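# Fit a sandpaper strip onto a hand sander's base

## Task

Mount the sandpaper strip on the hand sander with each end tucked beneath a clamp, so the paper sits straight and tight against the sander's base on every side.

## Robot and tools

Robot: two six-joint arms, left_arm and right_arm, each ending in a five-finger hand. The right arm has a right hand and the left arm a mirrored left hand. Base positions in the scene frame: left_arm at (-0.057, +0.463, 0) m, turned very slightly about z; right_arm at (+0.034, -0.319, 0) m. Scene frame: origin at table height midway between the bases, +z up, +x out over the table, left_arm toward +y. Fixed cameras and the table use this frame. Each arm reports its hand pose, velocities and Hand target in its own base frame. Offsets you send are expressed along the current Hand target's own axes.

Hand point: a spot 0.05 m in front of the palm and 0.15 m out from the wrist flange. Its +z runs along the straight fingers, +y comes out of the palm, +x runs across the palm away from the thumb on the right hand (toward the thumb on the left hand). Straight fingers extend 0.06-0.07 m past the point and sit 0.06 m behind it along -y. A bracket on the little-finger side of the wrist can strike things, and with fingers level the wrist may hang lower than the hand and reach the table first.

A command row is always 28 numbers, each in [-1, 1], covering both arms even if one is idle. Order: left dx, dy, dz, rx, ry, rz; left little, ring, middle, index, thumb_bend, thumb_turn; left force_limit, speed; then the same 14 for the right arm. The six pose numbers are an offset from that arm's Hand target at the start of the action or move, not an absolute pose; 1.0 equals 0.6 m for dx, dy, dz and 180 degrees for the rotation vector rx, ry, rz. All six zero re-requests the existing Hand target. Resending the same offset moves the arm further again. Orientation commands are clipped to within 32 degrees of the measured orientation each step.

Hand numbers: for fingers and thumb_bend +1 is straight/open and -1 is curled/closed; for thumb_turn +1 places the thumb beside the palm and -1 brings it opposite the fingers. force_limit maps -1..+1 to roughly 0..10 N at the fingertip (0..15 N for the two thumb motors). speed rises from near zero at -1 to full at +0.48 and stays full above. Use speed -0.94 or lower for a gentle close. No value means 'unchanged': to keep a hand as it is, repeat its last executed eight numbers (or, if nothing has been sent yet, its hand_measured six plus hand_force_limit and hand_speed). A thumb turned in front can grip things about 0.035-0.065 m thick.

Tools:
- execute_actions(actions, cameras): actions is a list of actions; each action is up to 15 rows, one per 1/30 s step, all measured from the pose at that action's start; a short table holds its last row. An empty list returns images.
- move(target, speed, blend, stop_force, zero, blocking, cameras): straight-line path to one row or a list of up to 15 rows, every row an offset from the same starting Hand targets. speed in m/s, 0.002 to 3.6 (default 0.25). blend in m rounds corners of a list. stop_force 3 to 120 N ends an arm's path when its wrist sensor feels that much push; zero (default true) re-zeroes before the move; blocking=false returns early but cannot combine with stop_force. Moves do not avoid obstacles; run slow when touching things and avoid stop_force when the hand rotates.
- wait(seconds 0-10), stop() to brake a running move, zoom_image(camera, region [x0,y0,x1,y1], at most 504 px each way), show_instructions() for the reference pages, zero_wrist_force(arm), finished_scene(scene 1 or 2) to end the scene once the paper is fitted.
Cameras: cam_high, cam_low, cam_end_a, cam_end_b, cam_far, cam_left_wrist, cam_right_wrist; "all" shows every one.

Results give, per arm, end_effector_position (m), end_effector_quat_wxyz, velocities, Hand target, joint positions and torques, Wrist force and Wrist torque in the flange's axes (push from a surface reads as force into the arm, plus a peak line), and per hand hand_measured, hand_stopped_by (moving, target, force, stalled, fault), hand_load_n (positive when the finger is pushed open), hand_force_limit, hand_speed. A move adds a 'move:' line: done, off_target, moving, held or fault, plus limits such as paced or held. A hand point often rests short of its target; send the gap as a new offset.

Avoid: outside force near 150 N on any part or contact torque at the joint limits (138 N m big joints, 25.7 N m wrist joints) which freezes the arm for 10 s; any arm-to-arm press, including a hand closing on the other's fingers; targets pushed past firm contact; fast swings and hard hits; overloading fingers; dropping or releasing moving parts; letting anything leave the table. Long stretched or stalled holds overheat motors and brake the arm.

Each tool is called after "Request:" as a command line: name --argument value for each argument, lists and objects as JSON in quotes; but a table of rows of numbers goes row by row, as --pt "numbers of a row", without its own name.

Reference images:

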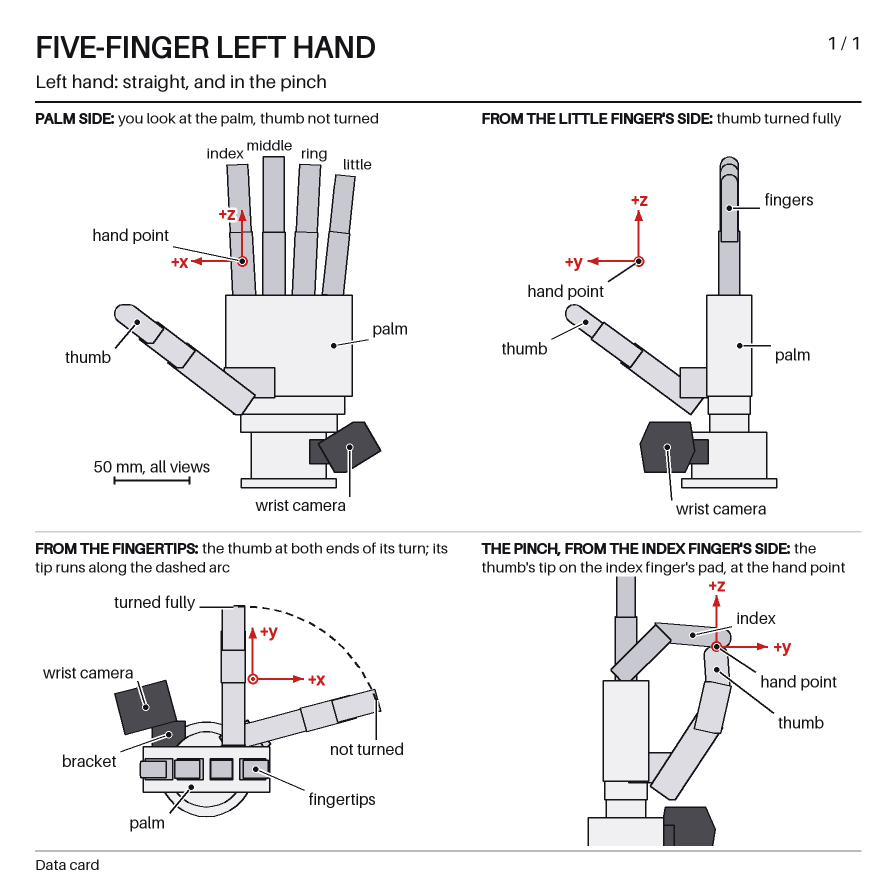

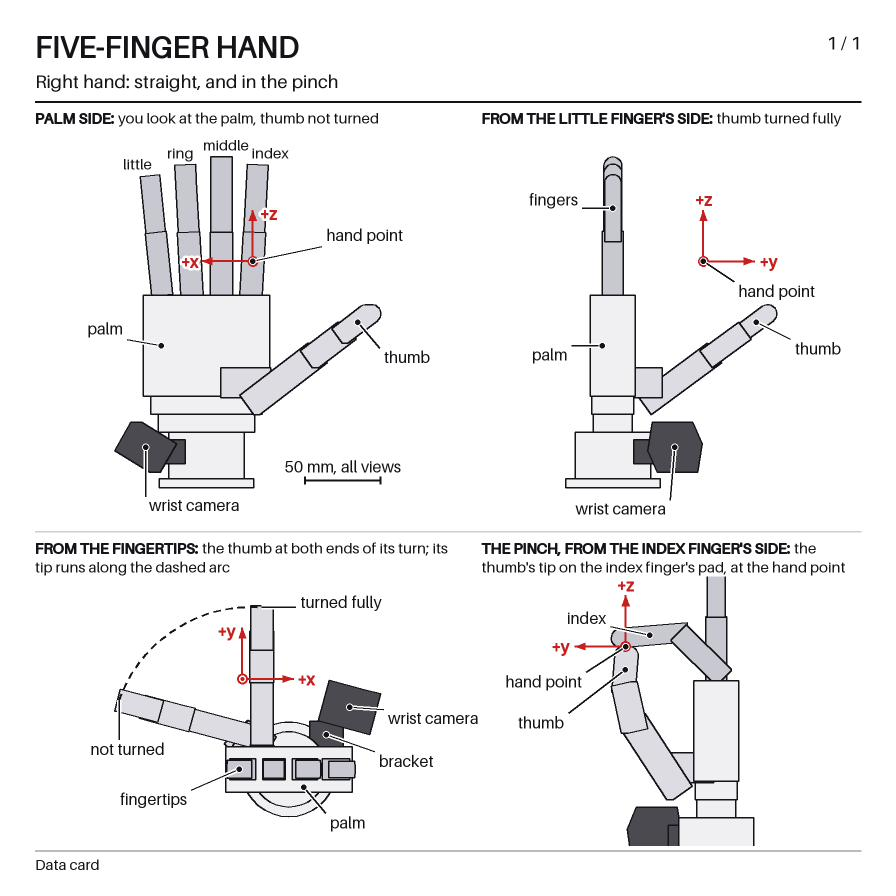

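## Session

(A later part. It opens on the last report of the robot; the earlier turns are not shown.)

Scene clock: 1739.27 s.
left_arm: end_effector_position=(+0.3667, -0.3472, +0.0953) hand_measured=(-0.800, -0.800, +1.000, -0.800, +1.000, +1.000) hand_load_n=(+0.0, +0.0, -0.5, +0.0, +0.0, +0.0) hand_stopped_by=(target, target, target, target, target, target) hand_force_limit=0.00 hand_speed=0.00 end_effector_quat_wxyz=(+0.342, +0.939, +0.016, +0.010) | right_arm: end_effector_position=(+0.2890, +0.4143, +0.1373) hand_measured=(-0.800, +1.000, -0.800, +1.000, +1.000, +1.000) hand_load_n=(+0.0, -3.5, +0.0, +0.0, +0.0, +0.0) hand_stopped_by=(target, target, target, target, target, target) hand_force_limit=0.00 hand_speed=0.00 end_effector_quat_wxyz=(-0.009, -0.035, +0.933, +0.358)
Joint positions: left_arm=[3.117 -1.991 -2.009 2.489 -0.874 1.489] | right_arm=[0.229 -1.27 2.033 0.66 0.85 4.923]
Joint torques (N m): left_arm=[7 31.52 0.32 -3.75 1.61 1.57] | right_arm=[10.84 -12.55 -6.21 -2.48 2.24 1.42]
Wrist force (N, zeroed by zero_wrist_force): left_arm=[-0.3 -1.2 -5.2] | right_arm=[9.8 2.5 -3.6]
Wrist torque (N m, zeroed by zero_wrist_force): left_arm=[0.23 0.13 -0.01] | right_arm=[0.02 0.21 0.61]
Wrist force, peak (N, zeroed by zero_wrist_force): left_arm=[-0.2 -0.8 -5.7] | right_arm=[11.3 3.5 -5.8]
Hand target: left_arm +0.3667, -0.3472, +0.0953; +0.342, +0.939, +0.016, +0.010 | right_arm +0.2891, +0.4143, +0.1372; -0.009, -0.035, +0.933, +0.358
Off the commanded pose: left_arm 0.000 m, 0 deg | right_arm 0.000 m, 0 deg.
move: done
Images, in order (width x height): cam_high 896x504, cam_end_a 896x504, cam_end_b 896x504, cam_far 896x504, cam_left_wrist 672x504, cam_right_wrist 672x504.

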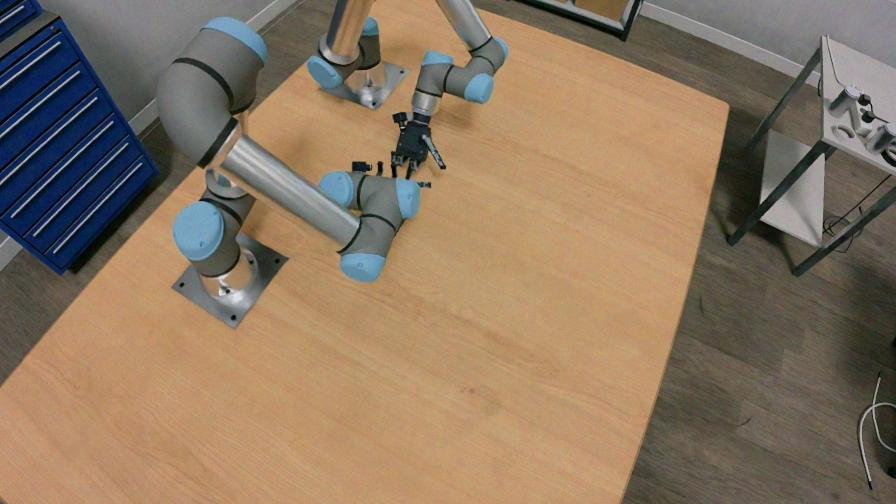

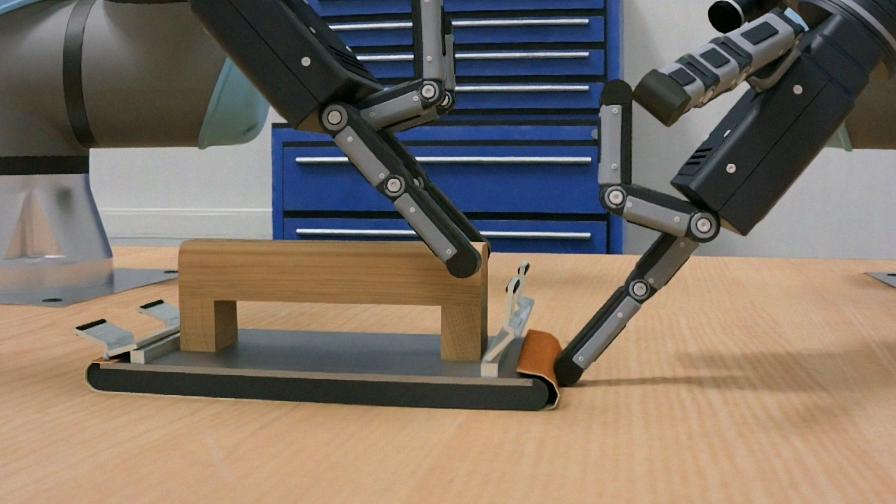

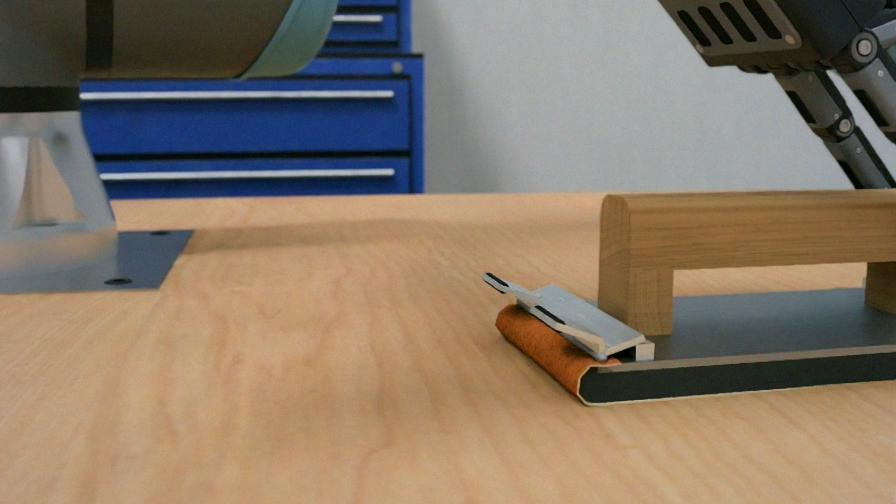

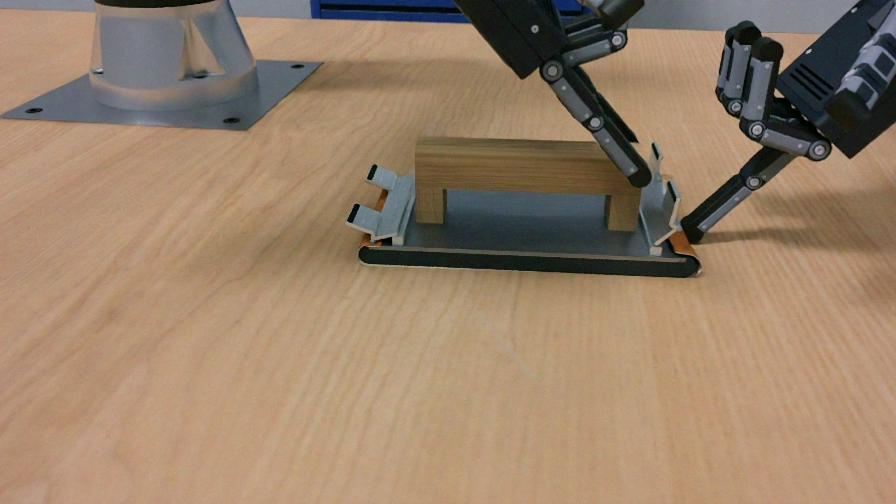

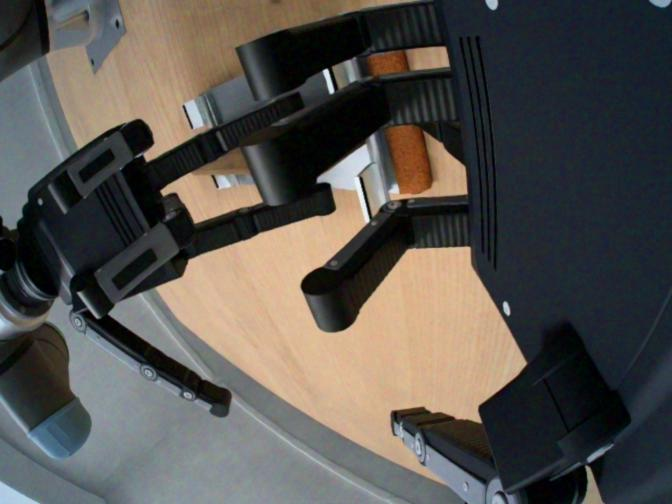

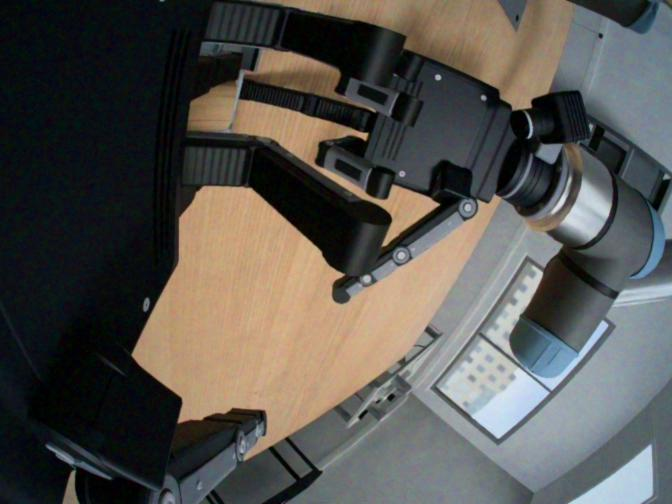

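Request:
move --pt "0 0 0 0 0 0 -0.8 -0.8 1 -0.8 1 1 0 0 -0.0003 0.0223 -0.0248 0 0 0 -0.8 1 -0.8 1 1 1 0 0" --pt "0 0 0 0 0 0 -0.8 -0.8 1 -0.8 1 1 0 0 0.0097 0.0229 -0.0244 0 0 0 -0.8 1 -0.8 1 1 1 0 0" --speed 0.08 --cameras '["cam_far"]'

Request:
move --pt "0 0 0 0 0 0 -0.8 -0.8 1 -0.8 1 1 0 0 -0.0005 -0.0259 0.0362 0 0 0 -0.8 1 -0.8 1 1 1 0 0" --speed 0.05 --stop_force 5 --cameras '["cam_far","cam_end_a","cam_left_wrist"]'

Request:
zoom_image --camera "cam_end_a" --region '[400, 180, 690, 430]'

Request:
zoom_image --camera "cam_far" --region '[580, 80, 760, 290]'

Request:
zoom_image --camera "cam_left_wrist" --region '[150, 0, 450, 220]'

Scene clock: 1764.00 s.
left_arm: end_effector_position=(+0.3667, -0.3472, +0.0953) hand_measured=(-0.800, -0.800, +1.000, -0.800, +1.000, +1.000) hand_load_n=(+0.0, +0.0, +0.0, +0.0, +0.0, +0.0) hand_stopped_by=(target, target, target, target, target, target) hand_force_limit=0.00 hand_speed=0.00 end_effector_quat_wxyz=(+0.342, +0.939, +0.016, +0.010) | right_arm: end_effector_position=(+0.2832, +0.4143, +0.1573) hand_measured=(-0.800, +1.000, -0.800, +1.000, +1.000, +1.000) hand_load_n=(+0.0, +0.0, +0.0, +0.0, -0.5, +0.0) hand_stopped_by=(target, target, target, target, target, target) hand_force_limit=0.00 hand_speed=0.00 end_effector_quat_wxyz=(-0.009, -0.035, +0.933, +0.358)
Joint positions: left_arm=[3.117 -1.991 -2.009 2.489 -0.874 1.489] | right_arm=[0.233 -1.316 2.028 0.707 0.85 4.928]
Joint torques (N m): left_arm=[3.1 27.35 0 -3.7 1.3 1.47] | right_arm=[14.26 -35.81 -0.19 -0.02 0.88 1.32]
Wrist force (N, zeroed by zero_wrist_force): left_arm=[-1.1 -1.2 -4.5] | right_arm=[1.6 -0.7 0.6]
Wrist torque (N m, zeroed by zero_wrist_force): left_arm=[0.18 0.10 -0.05] | right_arm=[-0.22 -0.30 -0.05]
Wrist force, peak (N, zeroed by zero_wrist_force): left_arm=[-0.2 -0.9 -5.8] | right_arm=[10.5 2.6 -4.1]
Hand target: left_arm +0.3667, -0.3472, +0.0953; +0.342, +0.939, +0.016, +0.010 | right_arm +0.2831, +0.4143, +0.1573; -0.009, -0.035, +0.933, +0.358
Off the commanded pose: left_arm 0.000 m, 0 deg | right_arm 0.000 m, 0 deg.
move: done
Images, in order (width x height): cam_far 896x504.

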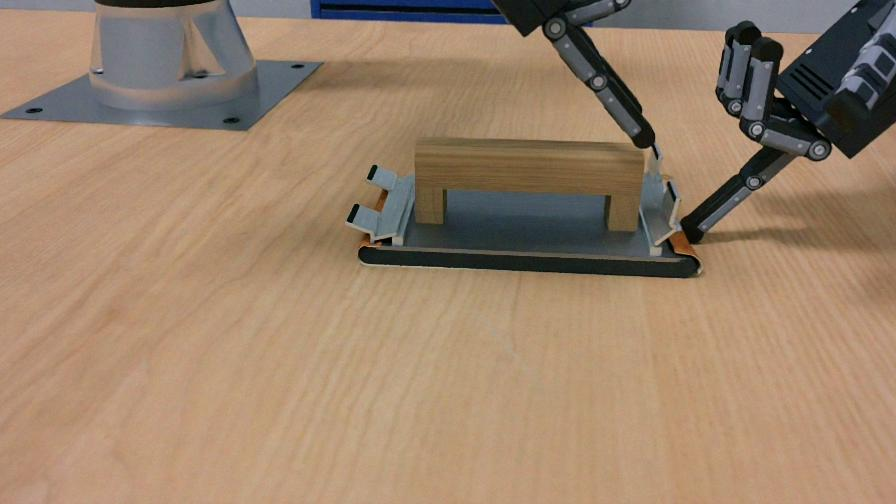

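Scene clock: 1765.70 s.
left_arm: end_effector_position=(+0.3667, -0.3472, +0.0953) hand_measured=(-0.800, -0.800, +1.000, -0.800, +1.000, +1.000) hand_load_n=(+0.0, +0.0, +0.0, +0.0, +0.0, +0.0) hand_stopped_by=(target, target, target, target, target, target) hand_force_limit=0.00 hand_speed=0.00 end_effector_quat_wxyz=(+0.342, +0.939, +0.016, +0.010) | right_arm: end_effector_position=(+0.2834, +0.4173, +0.1307) hand_measured=(-0.800, +1.000, -0.800, +1.000, +1.000, +1.000) hand_load_n=(+0.0, +0.0, +0.0, +0.0, +0.0, +0.0) hand_stopped_by=(target, target, target, target, target, target) hand_force_limit=0.00 hand_speed=0.00 end_effector_quat_wxyz=(-0.009, -0.035, +0.933, +0.358)
Joint positions: left_arm=[3.117 -1.991 -2.009 2.489 -0.874 1.489] | right_arm=[0.243 -1.266 2.047 0.63 0.852 4.941]
Joint torques (N m): left_arm=[1.89 25.88 0.62 -3.72 1.23 1.3] | right_arm=[13.47 -12.24 0.5 0 0.88 1.44]
Wrist force (N, zeroed by zero_wrist_force): left_arm=[-1.0 -0.9 -4.8] | right_arm=[1.4 -0.8 0.5]
Wrist torque (N m, zeroed by zero_wrist_force): left_arm=[0.23 0.09 -0.05] | right_arm=[-0.22 -0.26 -0.04]
Wrist force, peak (N, zeroed by zero_wrist_force): left_arm=[-0.8 -1.2 -4.8] | right_arm=[2.1 -0.8 0.6]
Hand target: left_arm +0.3667, -0.3472, +0.0953; +0.342, +0.939, +0.016, +0.010 | right_arm +0.2834, +0.4173, +0.1307; -0.009, -0.035, +0.933, +0.358
Off the commanded pose: left_arm 0.000 m, 0 deg | right_arm 0.000 m, 0 deg.
move: done
Images, in order (width x height): cam_end_a 896x504, cam_far 896x504, cam_left_wrist 672x504.

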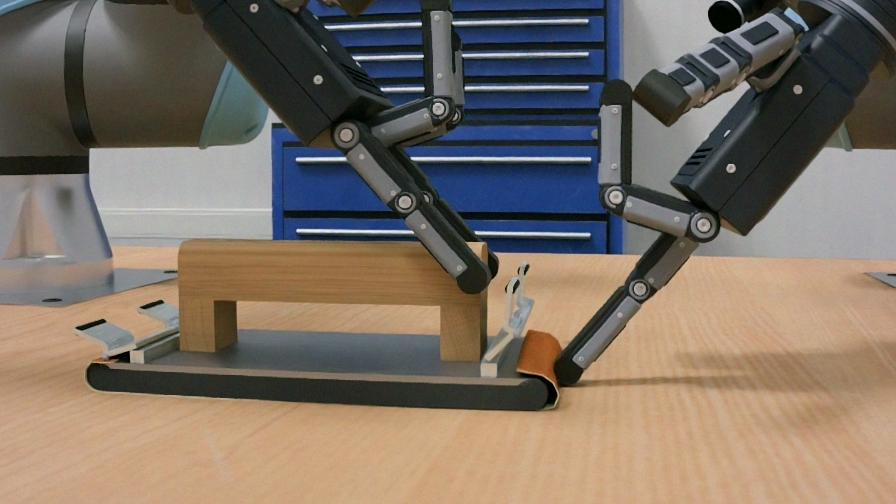

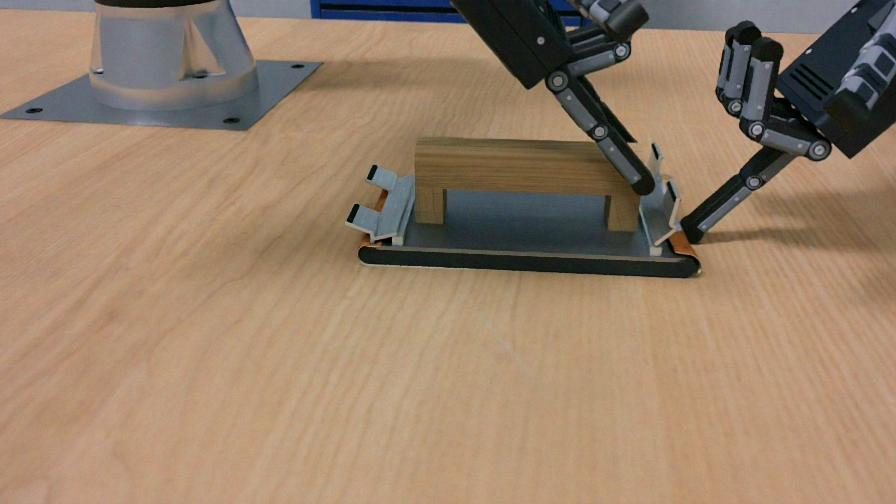

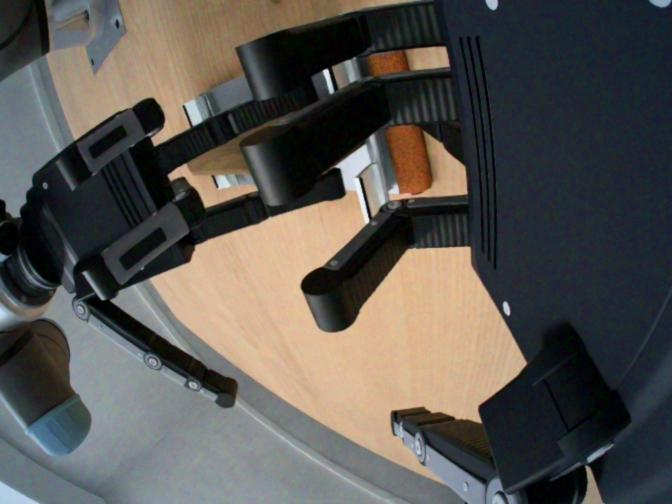

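Scaled by 1.738 from the camera's 896x504 image, which has a finer 1280x720 frame.

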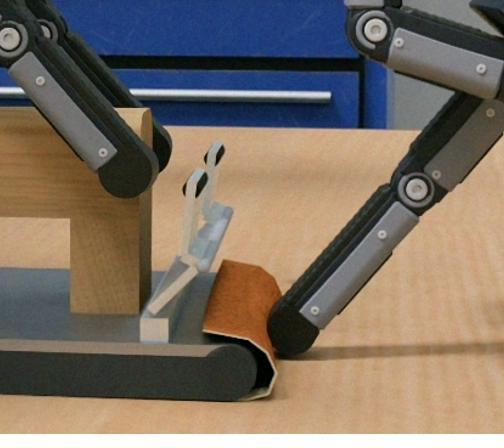

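Scaled by 2.400 from the camera's 896x504 image, which has a finer 1280x720 frame.

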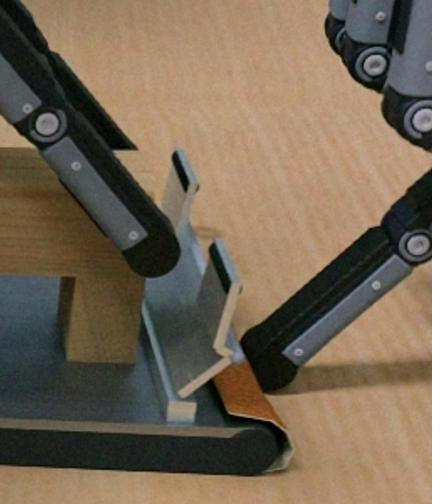

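Scaled by 1.680 from the camera's 672x504 image, which has a finer 960x720 frame.

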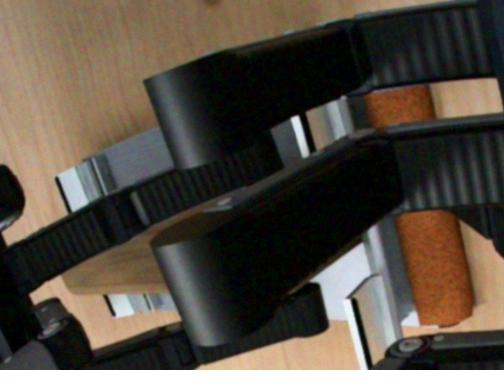

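Request:
move --pt "0 0.0026 0.0021 0 0 0 -0.8 -0.8 1 -0.8 1 1 0 0 0 -0.0033 0.0037 0 0 0 -0.8 1 -0.8 1 1 1 0 0" --speed 0.02 --cameras '["cam_far","cam_end_a","cam_end_b"]'

Request:
zoom_image --camera "cam_end_a" --region '[400, 180, 690, 430]'

Request:
zoom_image --camera "cam_far" --region '[580, 80, 760, 290]'

Scene clock: 1777.80 s.
left_arm: end_effector_position=(+0.3668, -0.3491, +0.0953) hand_measured=(-0.800, -0.800, +1.000, -0.800, +1.000, +1.000) hand_load_n=(+0.0, +0.0, +0.5, +0.0, +0.0, +0.0) hand_stopped_by=(target, target, target, target, target, target) hand_force_limit=0.00 hand_speed=0.00 end_effector_quat_wxyz=(+0.342, +0.939, +0.016, +0.010) | right_arm: end_effector_position=(+0.2834, +0.4173, +0.1279) hand_measured=(-0.800, +1.000, -0.800, +1.000, +1.000, +1.000) hand_load_n=(+0.0, +0.0, +0.0, +0.0, +0.0, +0.0) hand_stopped_by=(target, target, target, target, target, target) hand_force_limit=0.00 hand_speed=0.00 end_effector_quat_wxyz=(-0.009, -0.035, +0.933, +0.358)
Joint positions: left_arm=[3.111 -1.991 -2.006 2.492 -0.874 1.482] | right_arm=[0.243 -1.261 2.049 0.622 0.852 4.941]
Joint torques (N m): left_arm=[-9.73 16.9 20.48 -0.47 0.64 -1.92] | right_arm=[13.26 -11.88 0.74 -0.02 0.93 1.52]
Wrist force (N, zeroed by zero_wrist_force): left_arm=[-1.2 -4.6 -7.3] | right_arm=[1.4 -0.7 0.2]
Wrist torque (N m, zeroed by zero_wrist_force): left_arm=[0.49 -0.01 0.14] | right_arm=[-0.19 -0.25 -0.04]
Wrist force, peak (N, zeroed by zero_wrist_force): left_arm=[-1.2 -4.6 -7.3] | right_arm=[1.8 -0.7 0.7]
Hand target: left_arm +0.3668, -0.3492, +0.0953; +0.342, +0.939, +0.016, +0.010 | right_arm +0.2834, +0.4173, +0.1278; -0.009, -0.035, +0.933, +0.358
Off the commanded pose: left_arm 0.000 m, 0 deg | right_arm 0.000 m, 0 deg.
move: done
Images, in order (width x height): cam_end_a 896x504, cam_end_b 896x504, cam_far 896x504.

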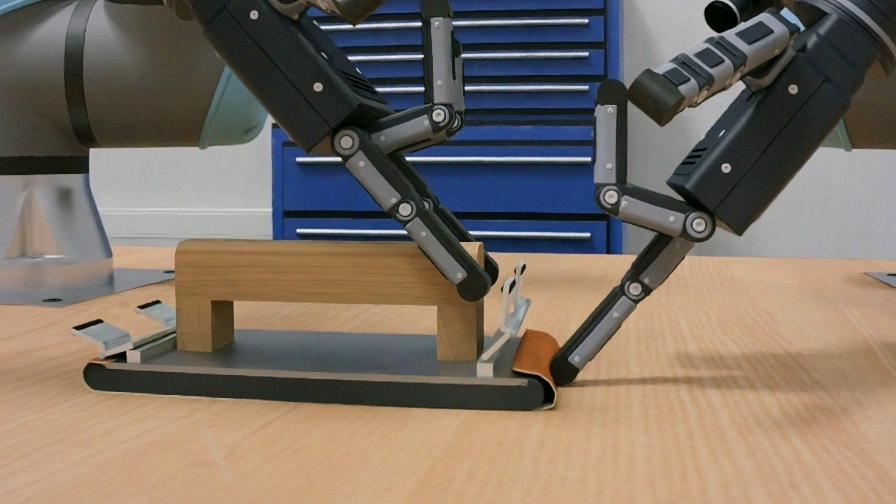

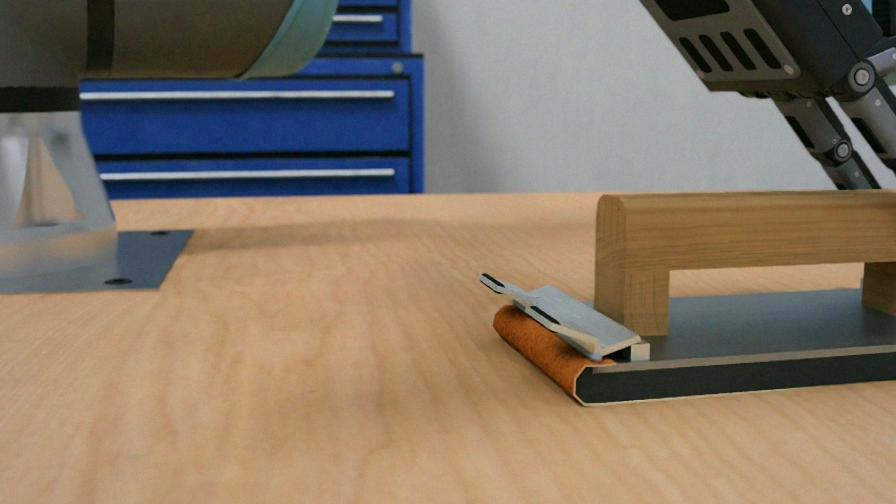

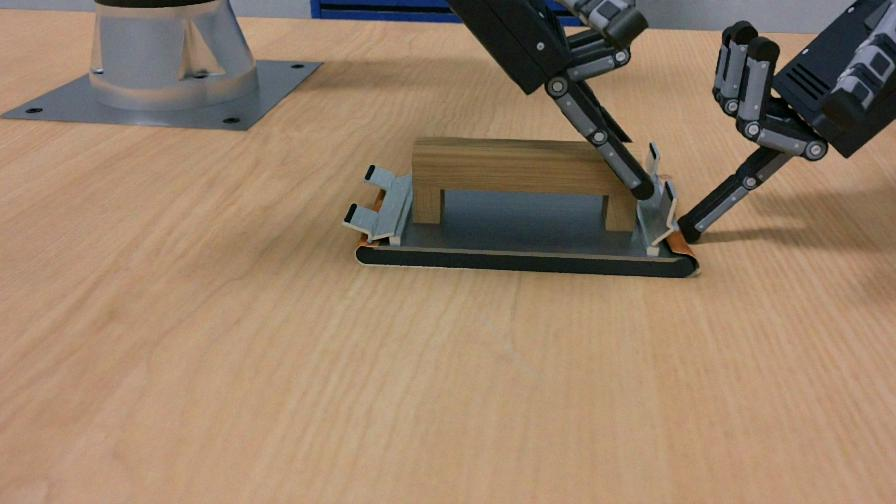

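Scaled by 1.738 from the camera's 896x504 image, which has a finer 1280x720 frame.

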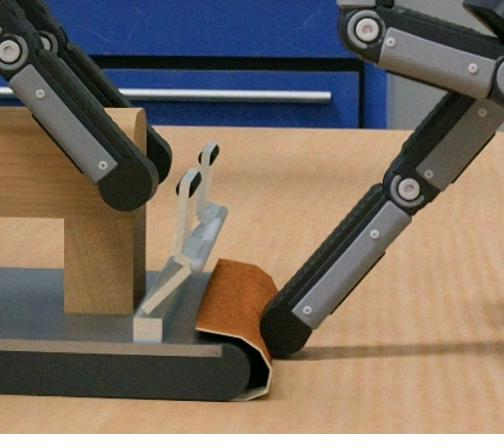

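Scaled by 2.400 from the camera's 896x504 image, which has a finer 1280x720 frame.

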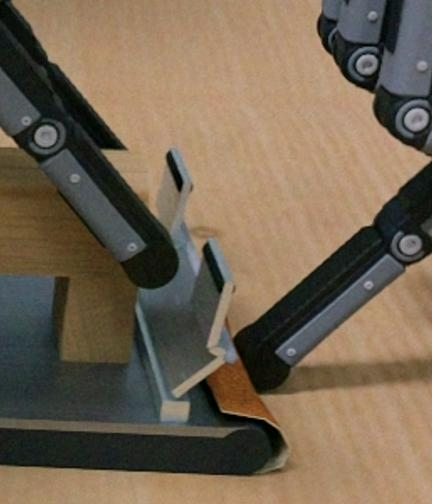

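Request:
move --pt "0 0 0 0 0 0 -0.8 -0.8 1 -0.8 1 1 0 0 -0.0002 0.0163 0.0167 0 0 0 -0.8 1 -0.8 1 1 1 0 0" --speed 0.025 --stop_force 14 --cameras '["cam_far","cam_end_a","cam_end_b","cam_left_wrist"]'

Request:
zoom_image --camera "cam_end_a" --region '[400, 180, 690, 430]'

Request:
zoom_image --camera "cam_far" --region '[580, 80, 760, 290]'

Scene clock: 1790.73 s.
left_arm: end_effector_position=(+0.3668, -0.3492, +0.0953) hand_measured=(-0.800, -0.800, +1.000, -0.800, +1.000, +1.000) hand_load_n=(+0.0, +0.0, +0.0, +0.0, +0.5, +0.0) hand_stopped_by=(target, target, target, target, target, target) hand_force_limit=0.00 hand_speed=0.00 end_effector_quat_wxyz=(+0.342, +0.939, +0.016, +0.010) | right_arm: end_effector_position=(+0.2825, +0.4313, +0.1269) hand_measured=(-0.800, +1.000, -0.800, +1.000, +1.000, +1.000) hand_load_n=(+0.0, +0.0, +0.0, +0.0, +0.0, +0.0) hand_stopped_by=(target, target, target, target, target, target) hand_force_limit=0.00 hand_speed=0.00 end_effector_quat_wxyz=(-0.009, -0.035, +0.933, +0.358)
Joint positions: left_arm=[3.11 -1.991 -2.006 2.492 -0.875 1.481] | right_arm=[0.287 -1.251 2.025 0.599 0.86 4.998]
Joint torques (N m): left_arm=[-4.15 17.56 16.64 -1.17 1.52 -1.93] | right_arm=[13.48 -12.79 -25.89 -0.24 0.83 1.4]
Wrist force (N, zeroed by zero_wrist_force): left_arm=[-1.0 -1.9 -4.8] | right_arm=[1.3 -0.6 0.7]
Wrist torque (N m, zeroed by zero_wrist_force): left_arm=[0.27 0.06 0.08] | right_arm=[-0.20 -0.27 -0.06]
Wrist force, peak (N, zeroed by zero_wrist_force): left_arm=[-1.3 -4.7 -8.2] | right_arm=[2.2 -6.4 0.4]
Hand target: left_arm +0.3668, -0.3492, +0.0953; +0.342, +0.939, +0.016, +0.010 | right_arm +0.2825, +0.4313, +0.1269; -0.009, -0.035, +0.933, +0.358
Off the commanded pose: left_arm 0.000 m, 0 deg | right_arm 0.000 m, 0 deg.
move: done
Images, in order (width x height): cam_end_a 896x504, cam_end_b 896x504, cam_far 896x504, cam_left_wrist 672x504.

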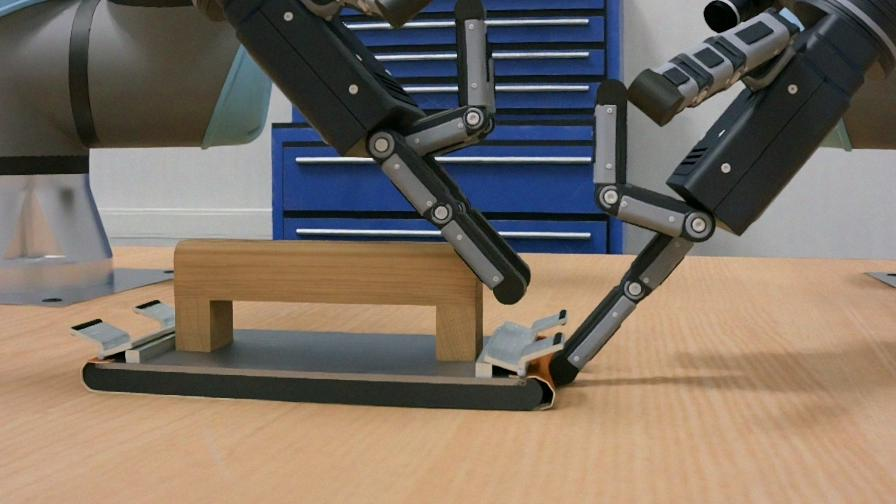

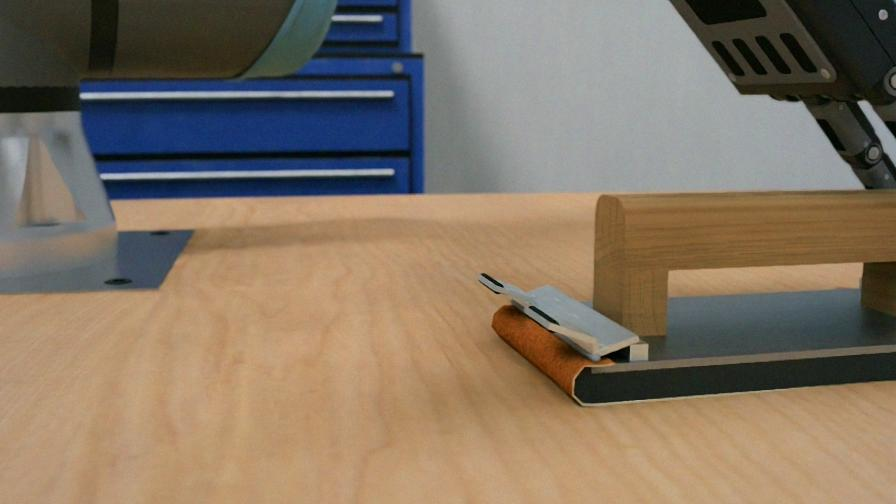

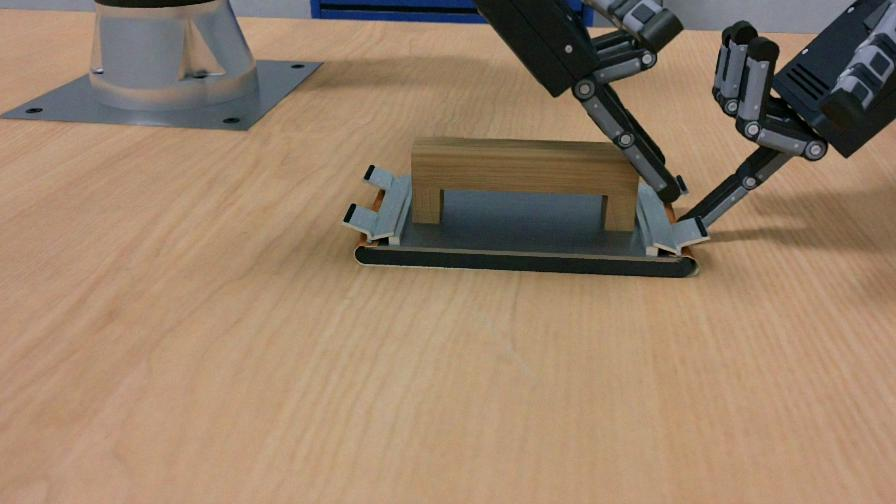

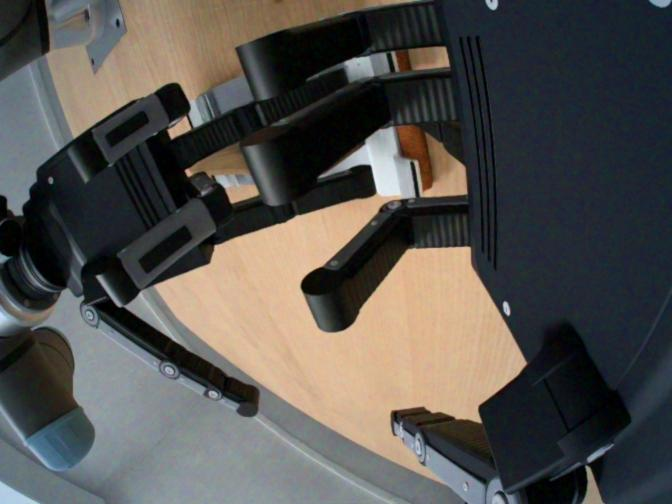

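Scaled by 1.738 from the camera's 896x504 image, which has a finer 1280x720 frame.

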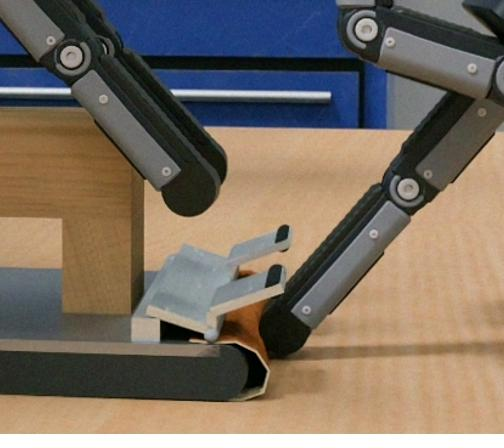

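Scaled by 2.400 from the camera's 896x504 image, which has a finer 1280x720 frame.

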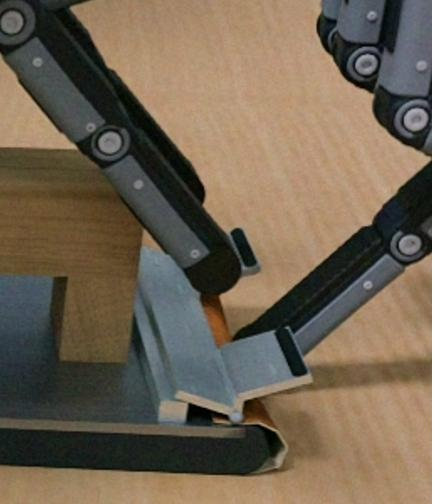

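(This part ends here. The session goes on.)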